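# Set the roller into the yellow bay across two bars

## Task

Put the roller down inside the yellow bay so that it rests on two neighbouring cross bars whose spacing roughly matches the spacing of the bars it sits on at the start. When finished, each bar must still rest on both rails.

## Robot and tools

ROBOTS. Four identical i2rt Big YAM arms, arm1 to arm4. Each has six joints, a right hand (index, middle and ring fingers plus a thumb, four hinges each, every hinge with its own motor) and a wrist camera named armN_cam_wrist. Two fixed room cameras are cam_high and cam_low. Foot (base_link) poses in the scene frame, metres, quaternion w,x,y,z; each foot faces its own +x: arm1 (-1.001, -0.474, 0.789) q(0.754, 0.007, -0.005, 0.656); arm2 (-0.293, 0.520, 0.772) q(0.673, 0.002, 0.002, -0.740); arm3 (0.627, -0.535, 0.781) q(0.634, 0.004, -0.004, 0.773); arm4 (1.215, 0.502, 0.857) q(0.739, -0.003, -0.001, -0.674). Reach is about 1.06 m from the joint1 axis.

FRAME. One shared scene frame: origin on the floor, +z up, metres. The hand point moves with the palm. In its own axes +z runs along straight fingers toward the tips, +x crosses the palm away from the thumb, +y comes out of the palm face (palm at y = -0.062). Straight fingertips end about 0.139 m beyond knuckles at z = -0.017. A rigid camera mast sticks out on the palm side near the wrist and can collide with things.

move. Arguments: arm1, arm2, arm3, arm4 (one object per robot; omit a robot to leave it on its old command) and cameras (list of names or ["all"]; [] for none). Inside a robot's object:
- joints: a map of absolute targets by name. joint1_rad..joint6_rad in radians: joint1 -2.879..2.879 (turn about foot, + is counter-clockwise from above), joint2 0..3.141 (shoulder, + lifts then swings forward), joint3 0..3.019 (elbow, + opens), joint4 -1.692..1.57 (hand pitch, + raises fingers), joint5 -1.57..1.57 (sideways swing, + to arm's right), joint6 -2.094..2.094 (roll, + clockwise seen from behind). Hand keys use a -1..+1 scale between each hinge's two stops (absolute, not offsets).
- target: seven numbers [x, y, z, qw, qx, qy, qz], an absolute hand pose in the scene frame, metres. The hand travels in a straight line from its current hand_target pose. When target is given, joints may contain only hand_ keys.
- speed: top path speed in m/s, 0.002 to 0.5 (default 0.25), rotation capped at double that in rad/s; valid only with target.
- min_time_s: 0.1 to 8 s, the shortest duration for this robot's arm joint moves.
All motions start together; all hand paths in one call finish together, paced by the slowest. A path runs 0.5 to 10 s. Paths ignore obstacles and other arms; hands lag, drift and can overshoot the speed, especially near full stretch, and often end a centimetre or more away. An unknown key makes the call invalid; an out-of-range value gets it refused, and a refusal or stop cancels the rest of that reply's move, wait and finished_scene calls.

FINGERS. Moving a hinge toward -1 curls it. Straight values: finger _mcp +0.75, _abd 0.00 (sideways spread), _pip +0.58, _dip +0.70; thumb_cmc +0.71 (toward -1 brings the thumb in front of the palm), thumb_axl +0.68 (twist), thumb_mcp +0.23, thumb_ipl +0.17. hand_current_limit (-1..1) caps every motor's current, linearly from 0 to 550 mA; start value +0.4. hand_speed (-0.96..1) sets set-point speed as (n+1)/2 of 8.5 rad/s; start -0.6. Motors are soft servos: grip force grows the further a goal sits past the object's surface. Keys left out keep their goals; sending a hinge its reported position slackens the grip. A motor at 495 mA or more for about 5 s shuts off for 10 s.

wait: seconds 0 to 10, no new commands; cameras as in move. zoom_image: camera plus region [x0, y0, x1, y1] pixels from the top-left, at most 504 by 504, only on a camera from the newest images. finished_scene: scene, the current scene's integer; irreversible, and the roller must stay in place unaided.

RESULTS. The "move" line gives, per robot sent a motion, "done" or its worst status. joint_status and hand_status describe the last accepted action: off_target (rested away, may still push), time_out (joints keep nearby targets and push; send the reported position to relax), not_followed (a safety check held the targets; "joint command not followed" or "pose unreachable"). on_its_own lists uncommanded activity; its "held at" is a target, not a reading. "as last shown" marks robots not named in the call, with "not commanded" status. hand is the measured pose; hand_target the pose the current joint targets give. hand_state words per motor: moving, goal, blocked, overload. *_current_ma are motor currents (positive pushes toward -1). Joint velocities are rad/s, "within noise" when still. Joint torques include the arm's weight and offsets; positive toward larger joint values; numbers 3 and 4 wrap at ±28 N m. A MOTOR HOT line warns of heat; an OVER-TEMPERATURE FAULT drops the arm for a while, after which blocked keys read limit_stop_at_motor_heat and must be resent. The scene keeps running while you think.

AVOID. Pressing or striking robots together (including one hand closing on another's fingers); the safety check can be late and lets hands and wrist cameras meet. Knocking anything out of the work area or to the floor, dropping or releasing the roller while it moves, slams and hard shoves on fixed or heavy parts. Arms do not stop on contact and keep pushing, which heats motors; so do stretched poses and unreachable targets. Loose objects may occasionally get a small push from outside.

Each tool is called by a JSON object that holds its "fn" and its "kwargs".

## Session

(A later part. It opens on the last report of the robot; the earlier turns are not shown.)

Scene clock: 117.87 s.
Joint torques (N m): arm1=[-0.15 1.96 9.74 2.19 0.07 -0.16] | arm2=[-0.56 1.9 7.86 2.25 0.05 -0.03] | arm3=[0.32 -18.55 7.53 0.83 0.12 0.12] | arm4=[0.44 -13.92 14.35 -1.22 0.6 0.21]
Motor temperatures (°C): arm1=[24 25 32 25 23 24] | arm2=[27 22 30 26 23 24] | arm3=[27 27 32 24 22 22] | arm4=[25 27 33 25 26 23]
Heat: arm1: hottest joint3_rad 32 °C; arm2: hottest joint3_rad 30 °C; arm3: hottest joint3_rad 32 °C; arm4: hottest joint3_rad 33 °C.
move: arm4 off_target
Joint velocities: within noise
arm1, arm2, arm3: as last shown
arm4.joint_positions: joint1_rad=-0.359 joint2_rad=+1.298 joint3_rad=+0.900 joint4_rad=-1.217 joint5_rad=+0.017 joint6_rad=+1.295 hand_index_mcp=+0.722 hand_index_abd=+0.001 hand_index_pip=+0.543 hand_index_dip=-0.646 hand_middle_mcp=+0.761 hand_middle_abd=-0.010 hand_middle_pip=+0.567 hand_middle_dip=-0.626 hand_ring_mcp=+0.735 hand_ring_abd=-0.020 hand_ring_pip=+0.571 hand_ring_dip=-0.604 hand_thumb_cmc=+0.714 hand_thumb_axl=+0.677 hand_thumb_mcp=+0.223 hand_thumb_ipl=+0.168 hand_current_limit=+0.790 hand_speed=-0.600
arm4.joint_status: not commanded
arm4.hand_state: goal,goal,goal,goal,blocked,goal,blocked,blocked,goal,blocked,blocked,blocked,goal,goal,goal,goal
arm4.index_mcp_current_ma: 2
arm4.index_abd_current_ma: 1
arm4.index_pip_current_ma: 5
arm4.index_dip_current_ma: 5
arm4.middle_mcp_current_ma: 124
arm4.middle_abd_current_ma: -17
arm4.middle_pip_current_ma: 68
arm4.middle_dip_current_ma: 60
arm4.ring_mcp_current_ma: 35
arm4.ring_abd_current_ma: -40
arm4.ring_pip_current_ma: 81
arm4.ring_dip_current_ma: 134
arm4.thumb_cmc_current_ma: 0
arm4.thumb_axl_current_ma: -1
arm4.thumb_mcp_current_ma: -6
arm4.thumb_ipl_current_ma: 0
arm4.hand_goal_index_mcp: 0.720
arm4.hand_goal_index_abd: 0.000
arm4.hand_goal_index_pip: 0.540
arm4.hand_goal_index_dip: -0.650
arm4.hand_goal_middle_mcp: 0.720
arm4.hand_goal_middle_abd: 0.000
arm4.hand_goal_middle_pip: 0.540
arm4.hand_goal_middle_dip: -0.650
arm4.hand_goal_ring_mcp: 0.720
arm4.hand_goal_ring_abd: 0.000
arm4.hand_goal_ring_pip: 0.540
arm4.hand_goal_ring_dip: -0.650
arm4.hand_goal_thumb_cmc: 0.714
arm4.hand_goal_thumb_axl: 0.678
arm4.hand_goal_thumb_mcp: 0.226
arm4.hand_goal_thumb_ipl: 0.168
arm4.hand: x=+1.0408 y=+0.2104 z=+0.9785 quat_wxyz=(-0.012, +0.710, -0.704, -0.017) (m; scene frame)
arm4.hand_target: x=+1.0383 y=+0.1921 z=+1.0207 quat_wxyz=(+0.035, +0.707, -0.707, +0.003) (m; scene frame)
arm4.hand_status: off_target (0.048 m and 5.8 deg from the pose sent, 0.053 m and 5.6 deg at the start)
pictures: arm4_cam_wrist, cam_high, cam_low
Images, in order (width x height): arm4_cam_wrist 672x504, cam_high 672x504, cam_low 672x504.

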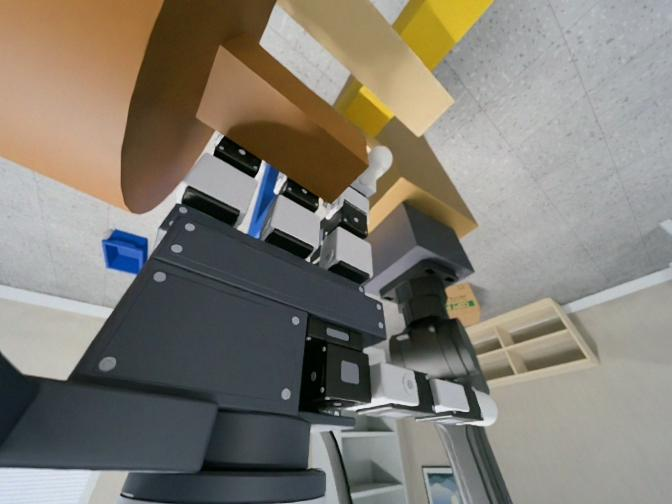

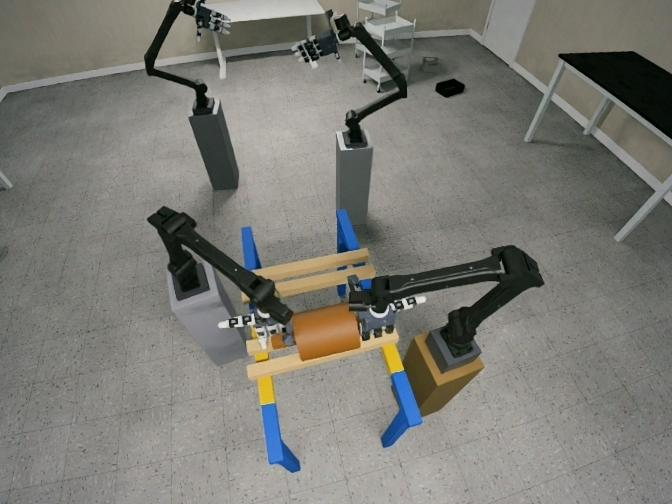

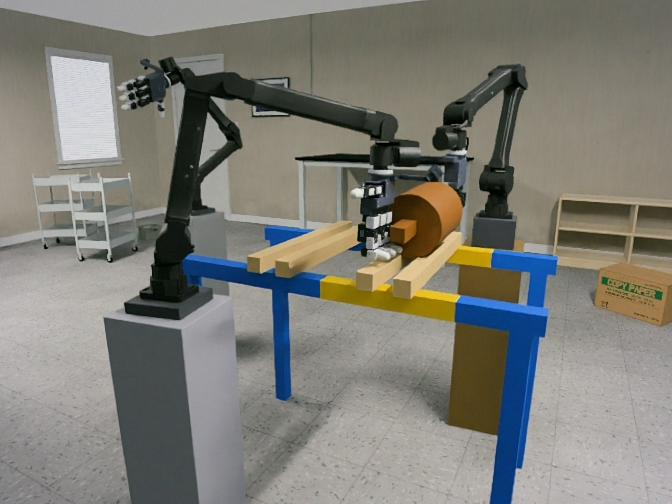

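{"fn": "move", "kwargs": {"arm4": {"target":[1.032,0.193,0.990,0.022,0.7065,-0.7065,0.002],"speed":0.04}}}

{"fn": "move", "kwargs": {"arm4": {"target":[1.030,0.198,0.962,0.008,0.707,-0.707,0],"speed":0.03}, "cameras": ["cam_low","cam_high","arm4_cam_wrist"]}}

{"fn": "zoom_image", "kwargs": {"camera": "cam_high", "region": [230, 280, 420, 400]}}

{"fn": "zoom_image", "kwargs": {"camera": "cam_low", "region": [330, 130, 490, 310]}}

Scene clock: 120.17 s.
Joint torques (N m): arm1=[0.03 1.79 9.7 2.24 0.06 -0.17] | arm2=[-0.44 2.43 7.94 2.18 0.01 -0.03] | arm3=[0.38 -18.55 7.56 0.83 0.13 0.12] | arm4=[-1.38 -10.75 11.54 0.43 0.24 0]
Motor temperatures (°C): arm1=[24 25 32 25 23 24] | arm2=[27 22 30 26 23 24] | arm3=[27 27 31 24 22 22] | arm4=[25 27 33 25 26 23]
Heat: arm1: hottest joint3_rad 32 °C; arm2: hottest joint3_rad 30 °C; arm3: hottest joint3_rad 31 °C; arm4: hottest joint3_rad 33 °C.
move: arm4 off_target
Joint velocities: within noise
arm1, arm2, arm3: as last shown
arm4.joint_positions: joint1_rad=-0.359 joint2_rad=+1.304 joint3_rad=+0.887 joint4_rad=-1.193 joint5_rad=+0.015 joint6_rad=+1.295 hand_index_mcp=+0.722 hand_index_abd=+0.001 hand_index_pip=+0.543 hand_index_dip=-0.646 hand_middle_mcp=+0.761 hand_middle_abd=+0.005 hand_middle_pip=+0.567 hand_middle_dip=-0.622 hand_ring_mcp=+0.737 hand_ring_abd=-0.006 hand_ring_pip=+0.567 hand_ring_dip=-0.614 hand_thumb_cmc=+0.714 hand_thumb_axl=+0.677 hand_thumb_mcp=+0.223 hand_thumb_ipl=+0.168 hand_current_limit=+0.790 hand_speed=-0.600
arm4.joint_status: not commanded
arm4.hand_state: goal,goal,goal,goal,blocked,goal,blocked,blocked,goal,goal,blocked,blocked,goal,goal,goal,goal
arm4.index_mcp_current_ma: 2
arm4.index_abd_current_ma: 1
arm4.index_pip_current_ma: 5
arm4.index_dip_current_ma: 5
arm4.middle_mcp_current_ma: 124
arm4.middle_abd_current_ma: 7
arm4.middle_pip_current_ma: 70
arm4.middle_dip_current_ma: 73
arm4.ring_mcp_current_ma: 42
arm4.ring_abd_current_ma: -9
arm4.ring_pip_current_ma: 70
arm4.ring_dip_current_ma: 100
arm4.thumb_cmc_current_ma: 0
arm4.thumb_axl_current_ma: -1
arm4.thumb_mcp_current_ma: -6
arm4.thumb_ipl_current_ma: 0
arm4.hand_goal_index_mcp: 0.720
arm4.hand_goal_index_abd: 0.000
arm4.hand_goal_index_pip: 0.540
arm4.hand_goal_index_dip: -0.650
arm4.hand_goal_middle_mcp: 0.720
arm4.hand_goal_middle_abd: 0.000
arm4.hand_goal_middle_pip: 0.540
arm4.hand_goal_middle_dip: -0.650
arm4.hand_goal_ring_mcp: 0.720
arm4.hand_goal_ring_abd: 0.000
arm4.hand_goal_ring_pip: 0.540
arm4.hand_goal_ring_dip: -0.650
arm4.hand_goal_thumb_cmc: 0.714
arm4.hand_goal_thumb_axl: 0.678
arm4.hand_goal_thumb_mcp: 0.226
arm4.hand_goal_thumb_ipl: 0.168
arm4.hand: x=+1.0409 y=+0.2097 z=+0.9721 quat_wxyz=(-0.010, +0.710, -0.704, -0.015) (m; scene frame)
arm4.hand_target: x=+1.0323 y=+0.1938 z=+0.9905 quat_wxyz=(+0.022, +0.707, -0.707, +0.002) (m; scene frame)
arm4.hand_status: off_target (0.026 m and 4.2 deg from the pose sent, 0.023 m and 4.4 deg at the start)
pictures: none

Scene clock: 121.70 s.
Joint torques (N m): arm1=[-0.03 1.9 9.69 2.22 0.07 -0.16] | arm2=[-0.44 2.14 7.79 2.18 0.01 -0.01] | arm3=[0.32 -18.55 7.54 0.83 0.12 0.12] | arm4=[-1.67 -8.47 9.57 0.75 0.16 -0.13]
Motor temperatures (°C): arm1=[24 25 32 25 23 24] | arm2=[27 22 30 26 23 24] | arm3=[27 27 31 24 22 22] | arm4=[25 27 33 25 26 23]
Heat: arm1: hottest joint3_rad 32 °C; arm2: hottest joint3_rad 30 °C; arm3: hottest joint3_rad 31 °C; arm4: hottest joint3_rad 33 °C.
move: arm4 off_target
Joint velocities: within noise
arm1.joint_positions: joint1_rad=+0.420 joint2_rad=+0.609 joint3_rad=+1.401 joint4_rad=-1.353 joint5_rad=-0.040 joint6_rad=+1.058 hand_index_mcp=+0.755 hand_index_abd=+0.000 hand_index_pip=+0.577 hand_index_dip=+0.696 hand_middle_mcp=+0.755 hand_middle_abd=+0.000 hand_middle_pip=+0.577 hand_middle_dip=+0.696 hand_ring_mcp=+0.755 hand_ring_abd=+0.000 hand_ring_pip=+0.577 hand_ring_dip=+0.696 hand_thumb_cmc=+0.715 hand_thumb_axl=+0.677 hand_thumb_mcp=+0.226 hand_thumb_ipl=+0.168 hand_current_limit=+0.400 hand_speed=-0.600
arm1.joint_status: not commanded
arm1.hand_state: goal,goal,goal,goal,goal,goal,goal,goal,goal,goal,goal,goal,goal,goal,goal,goal
arm1.index_mcp_current_ma: 2
arm1.index_abd_current_ma: 1
arm1.index_pip_current_ma: 3
arm1.index_dip_current_ma: 0
arm1.middle_mcp_current_ma: 2
arm1.middle_abd_current_ma: 1
arm1.middle_pip_current_ma: 3
arm1.middle_dip_current_ma: 0
arm1.ring_mcp_current_ma: 3
arm1.ring_abd_current_ma: 1
arm1.ring_pip_current_ma: 3
arm1.ring_dip_current_ma: 0
arm1.thumb_cmc_current_ma: 3
arm1.thumb_axl_current_ma: -3
arm1.thumb_mcp_current_ma: -1
arm1.thumb_ipl_current_ma: -1
arm1.hand_goal_index_mcp: 0.754
arm1.hand_goal_index_abd: 0.000
arm1.hand_goal_index_pip: 0.576
arm1.hand_goal_index_dip: 0.696
arm1.hand_goal_middle_mcp: 0.754
arm1.hand_goal_middle_abd: 0.000
arm1.hand_goal_middle_pip: 0.576
arm1.hand_goal_middle_dip: 0.696
arm1.hand_goal_ring_mcp: 0.754
arm1.hand_goal_ring_abd: 0.000
arm1.hand_goal_ring_pip: 0.576
arm1.hand_goal_ring_dip: 0.696
arm1.hand_goal_thumb_cmc: 0.714
arm1.hand_goal_thumb_axl: 0.678
arm1.hand_goal_thumb_mcp: 0.226
arm1.hand_goal_thumb_ipl: 0.168
arm1.hand: x=-0.9907 y=-0.2290 z=+1.3533 quat_wxyz=(-0.318, +0.320, +0.810, +0.375) (m; scene frame)
arm1.hand_target: x=-0.9899 y=-0.2319 z=+1.3654 quat_wxyz=(-0.325, +0.317, +0.803, +0.385) (m; scene frame)
arm1.hand_status: not commanded
arm2.joint_positions: joint1_rad=-0.154 joint2_rad=+0.567 joint3_rad=+1.403 joint4_rad=-1.184 joint5_rad=-0.091 joint6_rad=+1.146 hand_index_mcp=+0.754 hand_index_abd=+0.001 hand_index_pip=+0.577 hand_index_dip=+0.696 hand_middle_mcp=+0.754 hand_middle_abd=+0.001 hand_middle_pip=+0.577 hand_middle_dip=+0.696 hand_ring_mcp=+0.754 hand_ring_abd=+0.001 hand_ring_pip=+0.577 hand_ring_dip=+0.696 hand_thumb_cmc=+0.714 hand_thumb_axl=+0.677 hand_thumb_mcp=+0.226 hand_thumb_ipl=+0.168 hand_current_limit=+0.400 hand_speed=-0.600
arm2.joint_status: not commanded
arm2.hand_state: goal,goal,goal,goal,goal,goal,goal,goal,goal,goal,goal,goal,goal,goal,goal,goal
arm2.index_mcp_current_ma: 0
arm2.index_abd_current_ma: 1
arm2.index_pip_current_ma: 1
arm2.index_dip_current_ma: 0
arm2.middle_mcp_current_ma: 0
arm2.middle_abd_current_ma: 1
arm2.middle_pip_current_ma: 1
arm2.middle_dip_current_ma: 0
arm2.ring_mcp_current_ma: 0
arm2.ring_abd_current_ma: 1
arm2.ring_pip_current_ma: 1
arm2.ring_dip_current_ma: 0
arm2.thumb_cmc_current_ma: 0
arm2.thumb_axl_current_ma: -1
arm2.thumb_mcp_current_ma: 0
arm2.thumb_ipl_current_ma: 0
arm2.hand_goal_index_mcp: 0.754
arm2.hand_goal_index_abd: 0.000
arm2.hand_goal_index_pip: 0.576
arm2.hand_goal_index_dip: 0.696
arm2.hand_goal_middle_mcp: 0.754
arm2.hand_goal_middle_abd: 0.000
arm2.hand_goal_middle_pip: 0.576
arm2.hand_goal_middle_dip: 0.696
arm2.hand_goal_ring_mcp: 0.754
arm2.hand_goal_ring_abd: 0.000
arm2.hand_goal_ring_pip: 0.576
arm2.hand_goal_ring_dip: 0.696
arm2.hand_goal_thumb_cmc: 0.714
arm2.hand_goal_thumb_axl: 0.678
arm2.hand_goal_thumb_mcp: 0.226
arm2.hand_goal_thumb_ipl: 0.168
arm2.hand: x=-0.4211 y=+0.3020 z=+1.3719 quat_wxyz=(+0.499, +0.645, -0.506, +0.281) (m; scene frame)
arm2.hand_target: x=-0.4200 y=+0.3061 z=+1.3849 quat_wxyz=(+0.510, +0.639, -0.500, +0.286) (m; scene frame)
arm2.hand_status: not commanded
arm3: as last shown
arm4.joint_positions: joint1_rad=-0.371 joint2_rad=+1.316 joint3_rad=+0.867 joint4_rad=-1.146 joint5_rad=+0.007 joint6_rad=+1.295 hand_index_mcp=+0.721 hand_index_abd=+0.001 hand_index_pip=+0.542 hand_index_dip=-0.646 hand_middle_mcp=+0.753 hand_middle_abd=+0.009 hand_middle_pip=+0.562 hand_middle_dip=-0.631 hand_ring_mcp=+0.737 hand_ring_abd=+0.002 hand_ring_pip=+0.557 hand_ring_dip=-0.637 hand_thumb_cmc=+0.714 hand_thumb_axl=+0.677 hand_thumb_mcp=+0.223 hand_thumb_ipl=+0.168 hand_current_limit=+0.790 hand_speed=-0.600
arm4.joint_status: not commanded
arm4.hand_state: goal,goal,goal,goal,blocked,goal,blocked,goal,goal,goal,goal,goal,goal,goal,goal,goal
arm4.index_mcp_current_ma: 1
arm4.index_abd_current_ma: 1
arm4.index_pip_current_ma: 3
arm4.index_dip_current_ma: 5
arm4.middle_mcp_current_ma: 96
arm4.middle_abd_current_ma: 15
arm4.middle_pip_current_ma: 54
arm4.middle_dip_current_ma: 43
arm4.ring_mcp_current_ma: 42
arm4.ring_abd_current_ma: 3
arm4.ring_pip_current_ma: 38
arm4.ring_dip_current_ma: 27
arm4.thumb_cmc_current_ma: 0
arm4.thumb_axl_current_ma: -1
arm4.thumb_mcp_current_ma: -6
arm4.thumb_ipl_current_ma: 0
arm4.hand_goal_index_mcp: 0.720
arm4.hand_goal_index_abd: 0.000
arm4.hand_goal_index_pip: 0.540
arm4.hand_goal_index_dip: -0.650
arm4.hand_goal_middle_mcp: 0.720
arm4.hand_goal_middle_abd: 0.000
arm4.hand_goal_middle_pip: 0.540
arm4.hand_goal_middle_dip: -0.650
arm4.hand_goal_ring_mcp: 0.720
arm4.hand_goal_ring_abd: 0.000
arm4.hand_goal_ring_pip: 0.540
arm4.hand_goal_ring_dip: -0.650
arm4.hand_goal_thumb_cmc: 0.714
arm4.hand_goal_thumb_axl: 0.678
arm4.hand_goal_thumb_mcp: 0.226
arm4.hand_goal_thumb_ipl: 0.168
arm4.hand: x=+1.0380 y=+0.2081 z=+0.9605 quat_wxyz=(-0.005, +0.706, -0.708, -0.007) (m; scene frame)
arm4.hand_target: x=+1.0302 y=+0.1983 z=+0.9624 quat_wxyz=(+0.008, +0.707, -0.707, +0.000) (m; scene frame)
arm4.hand_status: off_target (0.013 m and 1.7 deg from the pose sent, 0.019 m and 2.7 deg at the start)
pictures: arm4_cam_wrist, cam_high, cam_low
Images, in order (width x height): arm4_cam_wrist 672x504, cam_high 672x504, cam_low 672x504.

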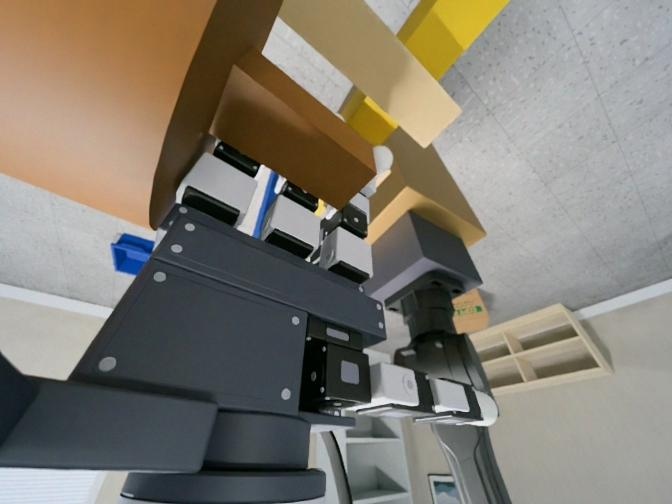

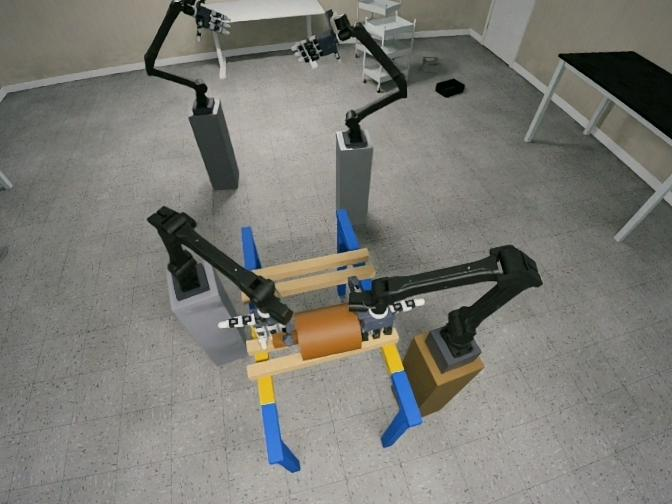

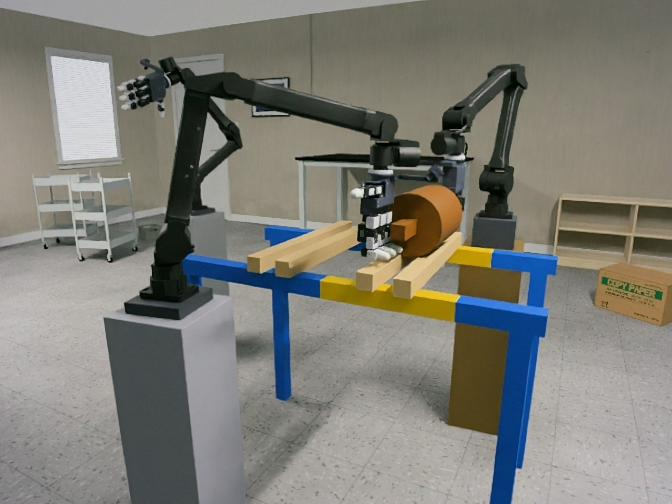

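Scaled by 2.653 from the camera's 672x504 image, which has a finer 960x720 frame.

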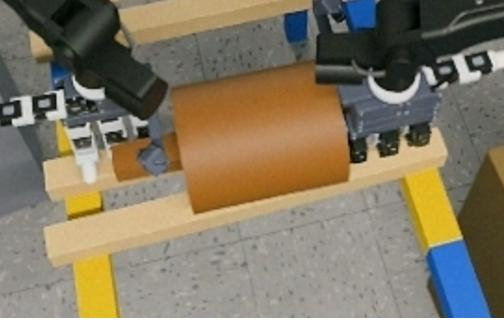

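Scaled by 2.800 from the camera's 672x504 image, which has a finer 960x720 frame.

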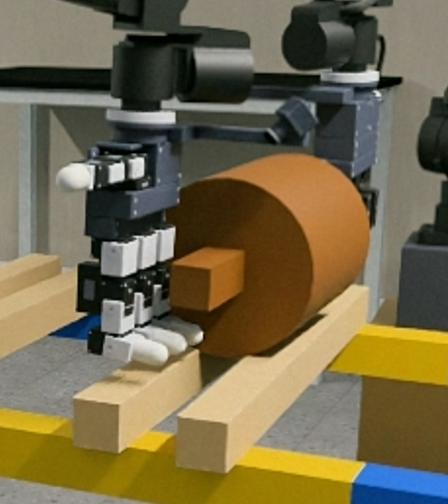

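{"fn": "move", "kwargs": {"arm4": {"target":[1.034,0.205,0.944,0,0.7071,-0.7071,0],"speed":0.03,"joints":{"hand_index_mcp":0.753,"hand_index_pip":0.576,"hand_index_dip":-0.5,"hand_middle_mcp":0.753,"hand_middle_pip":0.576,"hand_middle_dip":-0.5,"hand_ring_mcp":0.753,"hand_ring_pip":0.576,"hand_ring_dip":-0.5}}}}

{"fn": "move", "kwargs": {"arm4": {"target":[1.055,0.206,0.944,0,0.7071,-0.7071,0],"speed":0.05}, "cameras": ["cam_low","cam_high","arm4_cam_wrist"]}}

{"fn": "zoom_image", "kwargs": {"camera": "cam_high", "region": [230, 280, 420, 400]}}

Scene clock: 123.77 s.
Joint torques (N m): arm1=[0.09 1.79 9.74 2.22 0.06 -0.18] | arm2=[-0.67 2.14 7.75 2.26 0.02 -0.02] | arm3=[0.32 -18.61 7.56 0.83 0.13 0.12] | arm4=[-1.38 -7.71 8.35 0.17 0.02 -0.12]
Motor temperatures (°C): arm1=[24 25 32 25 23 24] | arm2=[27 22 30 26 23 24] | arm3=[27 27 31 24 22 22] | arm4=[25 27 33 25 26 23]
Heat: arm1: hottest joint3_rad 32 °C; arm2: hottest joint3_rad 30 °C; arm3: hottest joint3_rad 31 °C; arm4: hottest joint3_rad 33 °C.
move: arm4 done
Joint velocities: within noise
arm1, arm2: as last shown
arm3.joint_positions: joint1_rad=-1.013 joint2_rad=+1.782 joint3_rad=+1.582 joint4_rad=-1.379 joint5_rad=+0.006 joint6_rad=+0.758 hand_index_mcp=+0.749 hand_index_abd=+0.000 hand_index_pip=+0.573 hand_index_dip=-0.503 hand_middle_mcp=+0.750 hand_middle_abd=-0.002 hand_middle_pip=+0.574 hand_middle_dip=-0.502 hand_ring_mcp=+0.750 hand_ring_abd=-0.002 hand_ring_pip=+0.573 hand_ring_dip=-0.502 hand_thumb_cmc=+0.715 hand_thumb_axl=+0.677 hand_thumb_mcp=+0.224 hand_thumb_ipl=+0.168 hand_current_limit=+0.790 hand_speed=-0.600
arm3.joint_status: not commanded
arm3.hand_state: goal,goal,goal,goal,goal,goal,goal,goal,goal,goal,goal,goal,goal,goal,goal,goal
arm3.index_mcp_current_ma: -24
arm3.index_abd_current_ma: 1
arm3.index_pip_current_ma: -14
arm3.index_dip_current_ma: -12
arm3.middle_mcp_current_ma: -19
arm3.middle_abd_current_ma: -11
arm3.middle_pip_current_ma: -11
arm3.middle_dip_current_ma: -12
arm3.ring_mcp_current_ma: -19
arm3.ring_abd_current_ma: -7
arm3.ring_pip_current_ma: -14
arm3.ring_dip_current_ma: -11
arm3.thumb_cmc_current_ma: 5
arm3.thumb_axl_current_ma: -4
arm3.thumb_mcp_current_ma: -15
arm3.thumb_ipl_current_ma: -2
arm3.hand_goal_index_mcp: 0.754
arm3.hand_goal_index_abd: 0.000
arm3.hand_goal_index_pip: 0.576
arm3.hand_goal_index_dip: -0.500
arm3.hand_goal_middle_mcp: 0.754
arm3.hand_goal_middle_abd: 0.000
arm3.hand_goal_middle_pip: 0.576
arm3.hand_goal_middle_dip: -0.500
arm3.hand_goal_ring_mcp: 0.754
arm3.hand_goal_ring_abd: 0.000
arm3.hand_goal_ring_pip: 0.576
arm3.hand_goal_ring_dip: -0.500
arm3.hand_goal_thumb_cmc: 0.714
arm3.hand_goal_thumb_axl: 0.678
arm3.hand_goal_thumb_mcp: 0.226
arm3.hand_goal_thumb_ipl: 0.168
arm3.hand: x=+1.1069 y=-0.1908 z=+0.9472 quat_wxyz=(-0.002, +0.708, +0.706, +0.000) (m; scene frame)
arm3.hand_target: x=+1.1001 y=-0.1880 z=+0.9460 quat_wxyz=(+0.000, +0.707, +0.707, +0.000) (m; scene frame)
arm3.hand_status: not commanded
arm4.joint_positions: joint1_rad=-0.373 joint2_rad=+1.320 joint3_rad=+0.841 joint4_rad=-1.092 joint5_rad=+0.002 joint6_rad=+1.295 hand_index_mcp=+0.750 hand_index_abd=+0.002 hand_index_pip=+0.573 hand_index_dip=-0.502 hand_middle_mcp=+0.756 hand_middle_abd=+0.003 hand_middle_pip=+0.575 hand_middle_dip=-0.502 hand_ring_mcp=+0.751 hand_ring_abd=+0.002 hand_ring_pip=+0.574 hand_ring_dip=-0.503 hand_thumb_cmc=+0.714 hand_thumb_axl=+0.677 hand_thumb_mcp=+0.223 hand_thumb_ipl=+0.168 hand_current_limit=+0.790 hand_speed=-0.600
arm4.joint_status: all done
arm4.hand_state: goal,goal,goal,goal,goal,goal,goal,goal,goal,goal,goal,goal,goal,goal,goal,goal
arm4.index_mcp_current_ma: -6
arm4.index_abd_current_ma: 2
arm4.index_pip_current_ma: -4
arm4.index_dip_current_ma: -3
arm4.middle_mcp_current_ma: 2
arm4.middle_abd_current_ma: 3
arm4.middle_pip_current_ma: -1
arm4.middle_dip_current_ma: -3
arm4.ring_mcp_current_ma: -4
arm4.ring_abd_current_ma: 3
arm4.ring_pip_current_ma: -2
arm4.ring_dip_current_ma: -4
arm4.thumb_cmc_current_ma: 0
arm4.thumb_axl_current_ma: -1
arm4.thumb_mcp_current_ma: -6
arm4.thumb_ipl_current_ma: 0
arm4.hand_goal_index_mcp: 0.754
arm4.hand_goal_index_abd: 0.000
arm4.hand_goal_index_pip: 0.576
arm4.hand_goal_index_dip: -0.500
arm4.hand_goal_middle_mcp: 0.754
arm4.hand_goal_middle_abd: 0.000
arm4.hand_goal_middle_pip: 0.576
arm4.hand_goal_middle_dip: -0.500
arm4.hand_goal_ring_mcp: 0.754
arm4.hand_goal_ring_abd: 0.000
arm4.hand_goal_ring_pip: 0.576
arm4.hand_goal_ring_dip: -0.500
arm4.hand_goal_thumb_cmc: 0.714
arm4.hand_goal_thumb_axl: 0.678
arm4.hand_goal_thumb_mcp: 0.226
arm4.hand_goal_thumb_ipl: 0.168
arm4.hand: x=+1.0375 y=+0.2062 z=+0.9499 quat_wxyz=(+0.004, +0.705, -0.709, +0.001) (m; scene frame)
arm4.hand_target: x=+1.0341 y=+0.2051 z=+0.9441 quat_wxyz=(+0.000, +0.707, -0.707, +0.000) (m; scene frame)
arm4.hand_status: done (0.007 m and 0.6 deg from the pose sent, 0.017 m and 1.0 deg at the start)
pictures: none

Scene clock: 124.93 s.
Joint torques (N m): arm1=[0.15 1.73 9.83 2.28 0.07 -0.17] | arm2=[-0.32 1.9 7.88 2.24 0.02 -0.01] | arm3=[0.32 -18.49 7.54 0.83 0.13 0.12] | arm4=[0.5 -9.11 8.1 -0.01 0.06 0.16]
Motor temperatures (°C): arm1=[24 25 32 25 23 24] | arm2=[27 22 30 26 23 24] | arm3=[27 27 31 24 22 22] | arm4=[25 27 33 25 26 23]
Heat: arm1: hottest joint3_rad 32 °C; arm2: hottest joint3_rad 30 °C; arm3: hottest joint3_rad 31 °C; arm4: hottest joint3_rad 33 °C.
move: arm4 done
Joint velocities: within noise
arm1, arm2, arm3: as last shown
arm4.joint_positions: joint1_rad=-0.336 joint2_rad=+1.320 joint3_rad=+0.827 joint4_rad=-1.090 joint5_rad=+0.000 joint6_rad=+1.323 hand_index_mcp=+0.751 hand_index_abd=+0.002 hand_index_pip=+0.573 hand_index_dip=-0.502 hand_middle_mcp=+0.755 hand_middle_abd=+0.003 hand_middle_pip=+0.575 hand_middle_dip=-0.502 hand_ring_mcp=+0.751 hand_ring_abd=+0.002 hand_ring_pip=+0.574 hand_ring_dip=-0.503 hand_thumb_cmc=+0.714 hand_thumb_axl=+0.677 hand_thumb_mcp=+0.223 hand_thumb_ipl=+0.168 hand_current_limit=+0.790 hand_speed=-0.600
arm4.joint_status: not commanded
arm4.hand_state: goal,goal,goal,goal,goal,goal,goal,goal,goal,goal,goal,goal,goal,goal,goal,goal
arm4.index_mcp_current_ma: -5
arm4.index_abd_current_ma: 2
arm4.index_pip_current_ma: -4
arm4.index_dip_current_ma: -3
arm4.middle_mcp_current_ma: 2
arm4.middle_abd_current_ma: 3
arm4.middle_pip_current_ma: -1
arm4.middle_dip_current_ma: -3
arm4.ring_mcp_current_ma: -4
arm4.ring_abd_current_ma: 3
arm4.ring_pip_current_ma: -2
arm4.ring_dip_current_ma: -4
arm4.thumb_cmc_current_ma: 0
arm4.thumb_axl_current_ma: -1
arm4.thumb_mcp_current_ma: -6
arm4.thumb_ipl_current_ma: 0
arm4.hand_goal_index_mcp: 0.754
arm4.hand_goal_index_abd: 0.000
arm4.hand_goal_index_pip: 0.576
arm4.hand_goal_index_dip: -0.500
arm4.hand_goal_middle_mcp: 0.754
arm4.hand_goal_middle_abd: 0.000
arm4.hand_goal_middle_pip: 0.576
arm4.hand_goal_middle_dip: -0.500
arm4.hand_goal_ring_mcp: 0.754
arm4.hand_goal_ring_abd: 0.000
arm4.hand_goal_ring_pip: 0.576
arm4.hand_goal_ring_dip: -0.500
arm4.hand_goal_thumb_cmc: 0.714
arm4.hand_goal_thumb_axl: 0.678
arm4.hand_goal_thumb_mcp: 0.226
arm4.hand_goal_thumb_ipl: 0.168
arm4.hand: x=+1.0507 y=+0.2073 z=+0.9451 quat_wxyz=(-0.002, +0.708, -0.706, -0.001) (m; scene frame)
arm4.hand_target: x=+1.0550 y=+0.2060 z=+0.9440 quat_wxyz=(+0.000, +0.707, -0.707, +0.000) (m; scene frame)
arm4.hand_status: done (0.005 m and 0.3 deg from the pose sent, 0.018 m and 0.6 deg at the start)
pictures: arm4_cam_wrist, cam_high, cam_low
Images, in order (width x height): arm4_cam_wrist 672x504, cam_high 672x504, cam_low 672x504.

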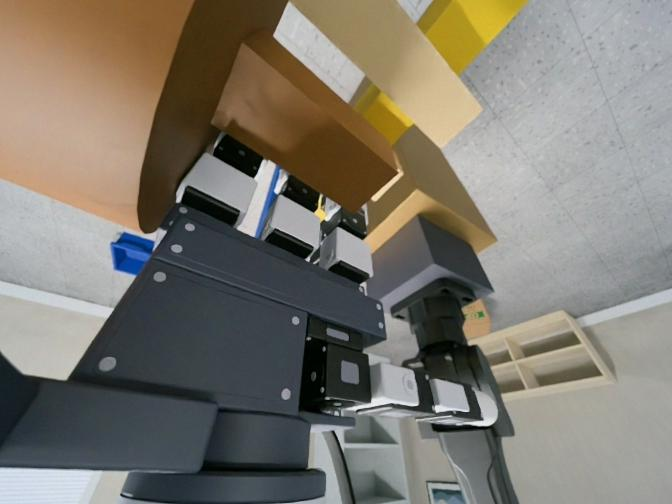

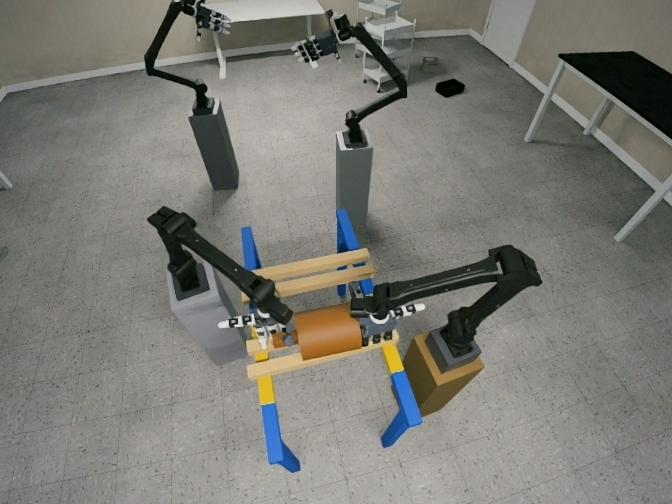

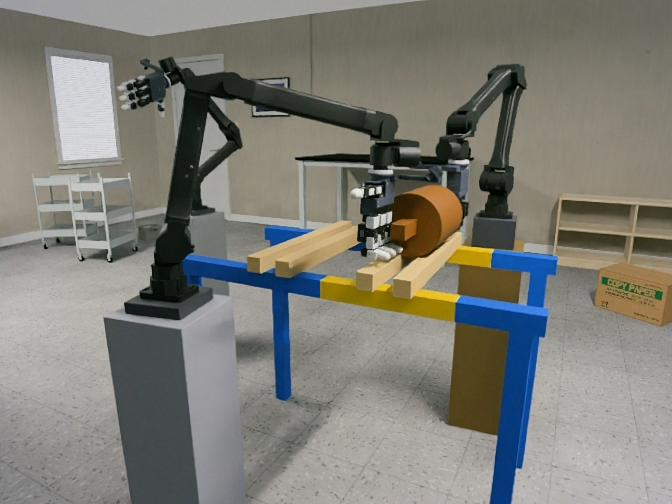

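Scaled by 2.653 from the camera's 672x504 image, which has a finer 960x720 frame.

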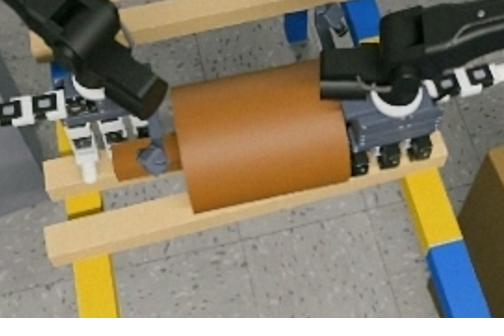

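{"fn": "move", "kwargs": {"arm3": {"target":[1.005,-0.192,0.946,0,0.7071,0.7071,0],"speed":0.08}, "arm4": {"target":[1.135,0.215,0.944,0,0.7071,-0.7071,0],"speed":0.08}}}

{"fn": "move", "kwargs": {"arm3": {"target":[0.99,-0.21,1.085,0,0.7071,0.7071,0],"speed":0.15}, "arm4": {"target":[1.145,0.225,1.075,0,0.7071,-0.7071,0],"speed":0.15}, "cameras": ["cam_low","cam_high"]}}

{"fn": "zoom_image", "kwargs": {"camera": "cam_high", "region": [230, 280, 420, 400]}}

{"fn": "zoom_image", "kwargs": {"camera": "cam_low", "region": [330, 130, 490, 310]}}

Scene clock: 127.80 s.
Joint torques (N m): arm1=[0.26 2.08 9.73 2.26 0.07 -0.17] | arm2=[-0.32 2.49 7.83 2.3 0.02 -0.01] | arm3=[0.26 -15.56 7.41 0.84 0.1 0.11] | arm4=[0.56 -9 8.06 -0.28 0.1 0.16]
Motor temperatures (°C): arm1=[24 25 32 25 23 24] | arm2=[27 22 30 26 23 24] | arm3=[27 27 31 24 22 22] | arm4=[25 27 33 25 26 23]
Heat: arm1: hottest joint3_rad 32 °C; arm2: hottest joint3_rad 30 °C; arm3: hottest joint3_rad 31 °C; arm4: hottest joint3_rad 33 °C.
move: arm3 done; arm4 done
Joint velocities: within noise
arm1, arm2: as last shown
arm3.joint_positions: joint1_rad=-0.877 joint2_rad=+1.611 joint3_rad=+1.362 joint4_rad=-1.329 joint5_rad=+0.006 joint6_rad=+0.892 hand_index_mcp=+0.750 hand_index_abd=+0.000 hand_index_pip=+0.573 hand_index_dip=-0.503 hand_middle_mcp=+0.750 hand_middle_abd=-0.002 hand_middle_pip=+0.574 hand_middle_dip=-0.502 hand_ring_mcp=+0.751 hand_ring_abd=-0.002 hand_ring_pip=+0.573 hand_ring_dip=-0.502 hand_thumb_cmc=+0.715 hand_thumb_axl=+0.677 hand_thumb_mcp=+0.224 hand_thumb_ipl=+0.168 hand_current_limit=+0.790 hand_speed=-0.600
arm3.joint_status: not commanded
arm3.hand_state: goal,goal,goal,goal,goal,goal,goal,goal,goal,goal,goal,goal,goal,goal,goal,goal
arm3.index_mcp_current_ma: -23
arm3.index_abd_current_ma: 1
arm3.index_pip_current_ma: -14
arm3.index_dip_current_ma: -12
arm3.middle_mcp_current_ma: -18
arm3.middle_abd_current_ma: -11
arm3.middle_pip_current_ma: -11
arm3.middle_dip_current_ma: -12
arm3.ring_mcp_current_ma: -18
arm3.ring_abd_current_ma: -7
arm3.ring_pip_current_ma: -14
arm3.ring_dip_current_ma: -11
arm3.thumb_cmc_current_ma: 5
arm3.thumb_axl_current_ma: -4
arm3.thumb_mcp_current_ma: -15
arm3.thumb_ipl_current_ma: -2
arm3.hand_goal_index_mcp: 0.754
arm3.hand_goal_index_abd: 0.000
arm3.hand_goal_index_pip: 0.576
arm3.hand_goal_index_dip: -0.500
arm3.hand_goal_middle_mcp: 0.754
arm3.hand_goal_middle_abd: 0.000
arm3.hand_goal_middle_pip: 0.576
arm3.hand_goal_middle_dip: -0.500
arm3.hand_goal_ring_mcp: 0.754
arm3.hand_goal_ring_abd: 0.000
arm3.hand_goal_ring_pip: 0.576
arm3.hand_goal_ring_dip: -0.500
arm3.hand_goal_thumb_cmc: 0.714
arm3.hand_goal_thumb_axl: 0.678
arm3.hand_goal_thumb_mcp: 0.226
arm3.hand_goal_thumb_ipl: 0.168
arm3.hand: x=+1.0114 y=-0.1927 z=+0.9484 quat_wxyz=(-0.001, +0.708, +0.707, +0.000) (m; scene frame)
arm3.hand_target: x=+1.0050 y=-0.1920 z=+0.9461 quat_wxyz=(+0.000, +0.707, +0.707, +0.000) (m; scene frame)
arm3.hand_status: done (0.007 m and 0.1 deg from the pose sent, 0.102 m and 0.3 deg at the start)
arm4.joint_positions: joint1_rad=-0.091 joint2_rad=+1.278 joint3_rad=+0.784 joint4_rad=-1.090 joint5_rad=-0.003 joint6_rad=+1.568 hand_index_mcp=+0.751 hand_index_abd=+0.002 hand_index_pip=+0.573 hand_index_dip=-0.502 hand_middle_mcp=+0.755 hand_middle_abd=+0.003 hand_middle_pip=+0.575 hand_middle_dip=-0.502 hand_ring_mcp=+0.751 hand_ring_abd=+0.002 hand_ring_pip=+0.574 hand_ring_dip=-0.503 hand_thumb_cmc=+0.714 hand_thumb_axl=+0.677 hand_thumb_mcp=+0.223 hand_thumb_ipl=+0.168 hand_current_limit=+0.790 hand_speed=-0.600
arm4.joint_status: not commanded
arm4.hand_state: goal,goal,goal,goal,goal,goal,goal,goal,goal,goal,goal,goal,goal,goal,goal,goal
arm4.index_mcp_current_ma: -5
arm4.index_abd_current_ma: 2
arm4.index_pip_current_ma: -4
arm4.index_dip_current_ma: -3
arm4.middle_mcp_current_ma: 1
arm4.middle_abd_current_ma: 3
arm4.middle_pip_current_ma: -1
arm4.middle_dip_current_ma: -3
arm4.ring_mcp_current_ma: -4
arm4.ring_abd_current_ma: 3
arm4.ring_pip_current_ma: -2
arm4.ring_dip_current_ma: -4
arm4.thumb_cmc_current_ma: 0
arm4.thumb_axl_current_ma: -1
arm4.thumb_mcp_current_ma: -6
arm4.thumb_ipl_current_ma: 0
arm4.hand_goal_index_mcp: 0.754
arm4.hand_goal_index_abd: 0.000
arm4.hand_goal_index_pip: 0.576
arm4.hand_goal_index_dip: -0.500
arm4.hand_goal_middle_mcp: 0.754
arm4.hand_goal_middle_abd: 0.000
arm4.hand_goal_middle_pip: 0.576
arm4.hand_goal_middle_dip: -0.500
arm4.hand_goal_ring_mcp: 0.754
arm4.hand_goal_ring_abd: 0.000
arm4.hand_goal_ring_pip: 0.576
arm4.hand_goal_ring_dip: -0.500
arm4.hand_goal_thumb_cmc: 0.714
arm4.hand_goal_thumb_axl: 0.678
arm4.hand_goal_thumb_mcp: 0.226
arm4.hand_goal_thumb_ipl: 0.168
arm4.hand: x=+1.1306 y=+0.2142 z=+0.9428 quat_wxyz=(-0.002, +0.708, -0.706, -0.002) (m; scene frame)
arm4.hand_target: x=+1.1349 y=+0.2150 z=+0.9439 quat_wxyz=(+0.000, +0.707, -0.707, +0.000) (m; scene frame)
arm4.hand_status: done (0.005 m and 0.4 deg from the pose sent, 0.085 m and 0.3 deg at the start)
pictures: none

Scene clock: 129.50 s.
Joint torques (N m): arm1=[0.15 1.73 9.77 2.17 0.08 -0.17] | arm2=[-1.03 2.08 7.8 2.33 0 -0.03] | arm3=[0.44 -13.27 13.26 0.06 0.08 0.13] | arm4=[0.62 -7.06 12.48 -0.69 0.08 0.16]
Motor temperatures (°C): arm1=[24 25 32 25 23 24] | arm2=[27 22 30 26 23 24] | arm3=[27 27 31 24 22 22] | arm4=[25 27 33 25 26 23]
Heat: arm1: hottest joint3_rad 32 °C; arm2: hottest joint3_rad 30 °C; arm3: hottest joint3_rad 31 °C; arm4: hottest joint3_rad 33 °C.
move: arm3 off_target; arm4 off_target
Joint velocities: within noise
arm1, arm2: as last shown
arm3.joint_positions: joint1_rad=-0.876 joint2_rad=+1.508 joint3_rad=+1.553 joint4_rad=-1.664 joint5_rad=+0.006 joint6_rad=+0.896 hand_index_mcp=+0.750 hand_index_abd=+0.000 hand_index_pip=+0.573 hand_index_dip=-0.503 hand_middle_mcp=+0.750 hand_middle_abd=-0.002 hand_middle_pip=+0.574 hand_middle_dip=-0.502 hand_ring_mcp=+0.751 hand_ring_abd=-0.002 hand_ring_pip=+0.573 hand_ring_dip=-0.502 hand_thumb_cmc=+0.715 hand_thumb_axl=+0.677 hand_thumb_mcp=+0.224 hand_thumb_ipl=+0.168 hand_current_limit=+0.790 hand_speed=-0.600
arm3.joint_status: not commanded
arm3.hand_state: goal,goal,goal,goal,goal,goal,goal,goal,goal,goal,goal,goal,goal,goal,goal,goal
arm3.index_mcp_current_ma: -23
arm3.index_abd_current_ma: 1
arm3.index_pip_current_ma: -14
arm3.index_dip_current_ma: -12
arm3.middle_mcp_current_ma: -18
arm3.middle_abd_current_ma: -11
arm3.middle_pip_current_ma: -11
arm3.middle_dip_current_ma: -12
arm3.ring_mcp_current_ma: -18
arm3.ring_abd_current_ma: -7
arm3.ring_pip_current_ma: -14
arm3.ring_dip_current_ma: -11
arm3.thumb_cmc_current_ma: 5
arm3.thumb_axl_current_ma: -4
arm3.thumb_mcp_current_ma: -15
arm3.thumb_ipl_current_ma: -2
arm3.hand_goal_index_mcp: 0.754
arm3.hand_goal_index_abd: 0.000
arm3.hand_goal_index_pip: 0.576
arm3.hand_goal_index_dip: -0.500
arm3.hand_goal_middle_mcp: 0.754
arm3.hand_goal_middle_abd: 0.000
arm3.hand_goal_middle_pip: 0.576
arm3.hand_goal_middle_dip: -0.500
arm3.hand_goal_ring_mcp: 0.754
arm3.hand_goal_ring_abd: 0.000
arm3.hand_goal_ring_pip: 0.576
arm3.hand_goal_ring_dip: -0.500
arm3.hand_goal_thumb_cmc: 0.714
arm3.hand_goal_thumb_axl: 0.678
arm3.hand_goal_thumb_mcp: 0.226
arm3.hand_goal_thumb_ipl: 0.168
arm3.hand: x=+0.9873 y=-0.2233 z=+1.0646 quat_wxyz=(+0.001, +0.708, +0.706, -0.021) (m; scene frame)
arm3.hand_target: x=+0.9893 y=-0.2107 z=+1.0847 quat_wxyz=(+0.000, +0.707, +0.707, +0.000) (m; scene frame)
arm3.hand_status: off_target (0.025 m and 2.4 deg from the pose sent, 0.139 m and 0.2 deg at the start)
arm4.joint_positions: joint1_rad=-0.060 joint2_rad=+1.133 joint3_rad=+0.994 joint4_rad=-1.470 joint5_rad=-0.003 joint6_rad=+1.601 hand_index_mcp=+0.751 hand_index_abd=+0.002 hand_index_pip=+0.573 hand_index_dip=-0.502 hand_middle_mcp=+0.755 hand_middle_abd=+0.003 hand_middle_pip=+0.575 hand_middle_dip=-0.502 hand_ring_mcp=+0.751 hand_ring_abd=+0.002 hand_ring_pip=+0.574 hand_ring_dip=-0.503 hand_thumb_cmc=+0.714 hand_thumb_axl=+0.677 hand_thumb_mcp=+0.223 hand_thumb_ipl=+0.168 hand_current_limit=+0.790 hand_speed=-0.600
arm4.joint_status: not commanded
arm4.hand_state: goal,goal,goal,goal,goal,goal,goal,goal,goal,goal,goal,goal,goal,goal,goal,goal
arm4.index_mcp_current_ma: -5
arm4.index_abd_current_ma: 2
arm4.index_pip_current_ma: -4
arm4.index_dip_current_ma: -3
arm4.middle_mcp_current_ma: 1
arm4.middle_abd_current_ma: 3
arm4.middle_pip_current_ma: -1
arm4.middle_dip_current_ma: -3
arm4.ring_mcp_current_ma: -4
arm4.ring_abd_current_ma: 3
arm4.ring_pip_current_ma: -2
arm4.ring_dip_current_ma: -4
arm4.thumb_cmc_current_ma: 0
arm4.thumb_axl_current_ma: -1
arm4.thumb_mcp_current_ma: -6
arm4.thumb_ipl_current_ma: 0
arm4.hand_goal_index_mcp: 0.754
arm4.hand_goal_index_abd: 0.000
arm4.hand_goal_index_pip: 0.576
arm4.hand_goal_index_dip: -0.500
arm4.hand_goal_middle_mcp: 0.754
arm4.hand_goal_middle_abd: 0.000
arm4.hand_goal_middle_pip: 0.576
arm4.hand_goal_middle_dip: -0.500
arm4.hand_goal_ring_mcp: 0.754
arm4.hand_goal_ring_abd: 0.000
arm4.hand_goal_ring_pip: 0.576
arm4.hand_goal_ring_dip: -0.500
arm4.hand_goal_thumb_cmc: 0.714
arm4.hand_goal_thumb_axl: 0.678
arm4.hand_goal_thumb_mcp: 0.226
arm4.hand_goal_thumb_ipl: 0.168
arm4.hand: x=+1.1401 y=+0.2340 z=+1.0612 quat_wxyz=(-0.011, +0.708, -0.706, -0.011) (m; scene frame)
arm4.hand_target: x=+1.1448 y=+0.2254 z=+1.0748 quat_wxyz=(+0.000, +0.707, -0.707, +0.000) (m; scene frame)
arm4.hand_status: off_target (0.017 m and 1.8 deg from the pose sent, 0.133 m and 0.4 deg at the start)
pictures: cam_high, cam_low
Images, in order (width x height): cam_high 672x504, cam_low 672x504.

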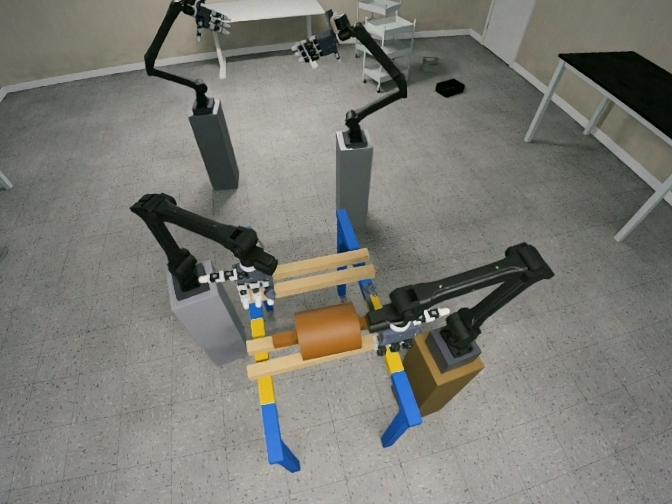

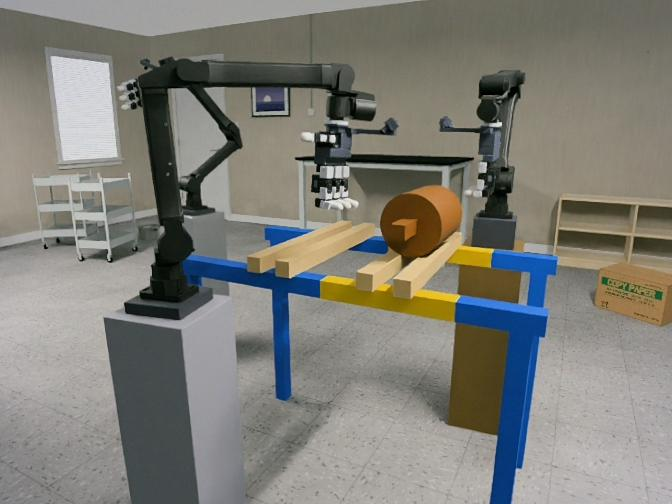

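Scaled by 2.653 from the camera's 672x504 image, which has a finer 960x720 frame.

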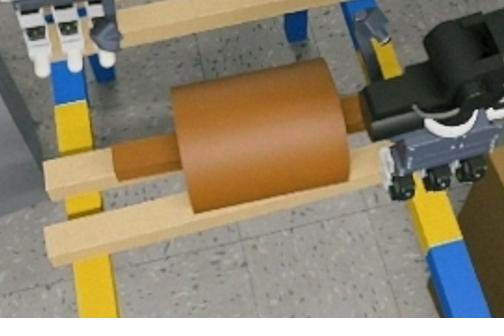

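Scaled by 2.800 from the camera's 672x504 image, which has a finer 960x720 frame.

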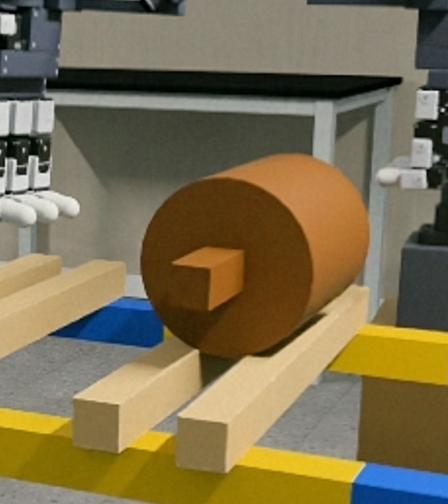

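{"fn": "finished_scene", "kwargs": {"scene": 2}}

The scene is finished: the task was done.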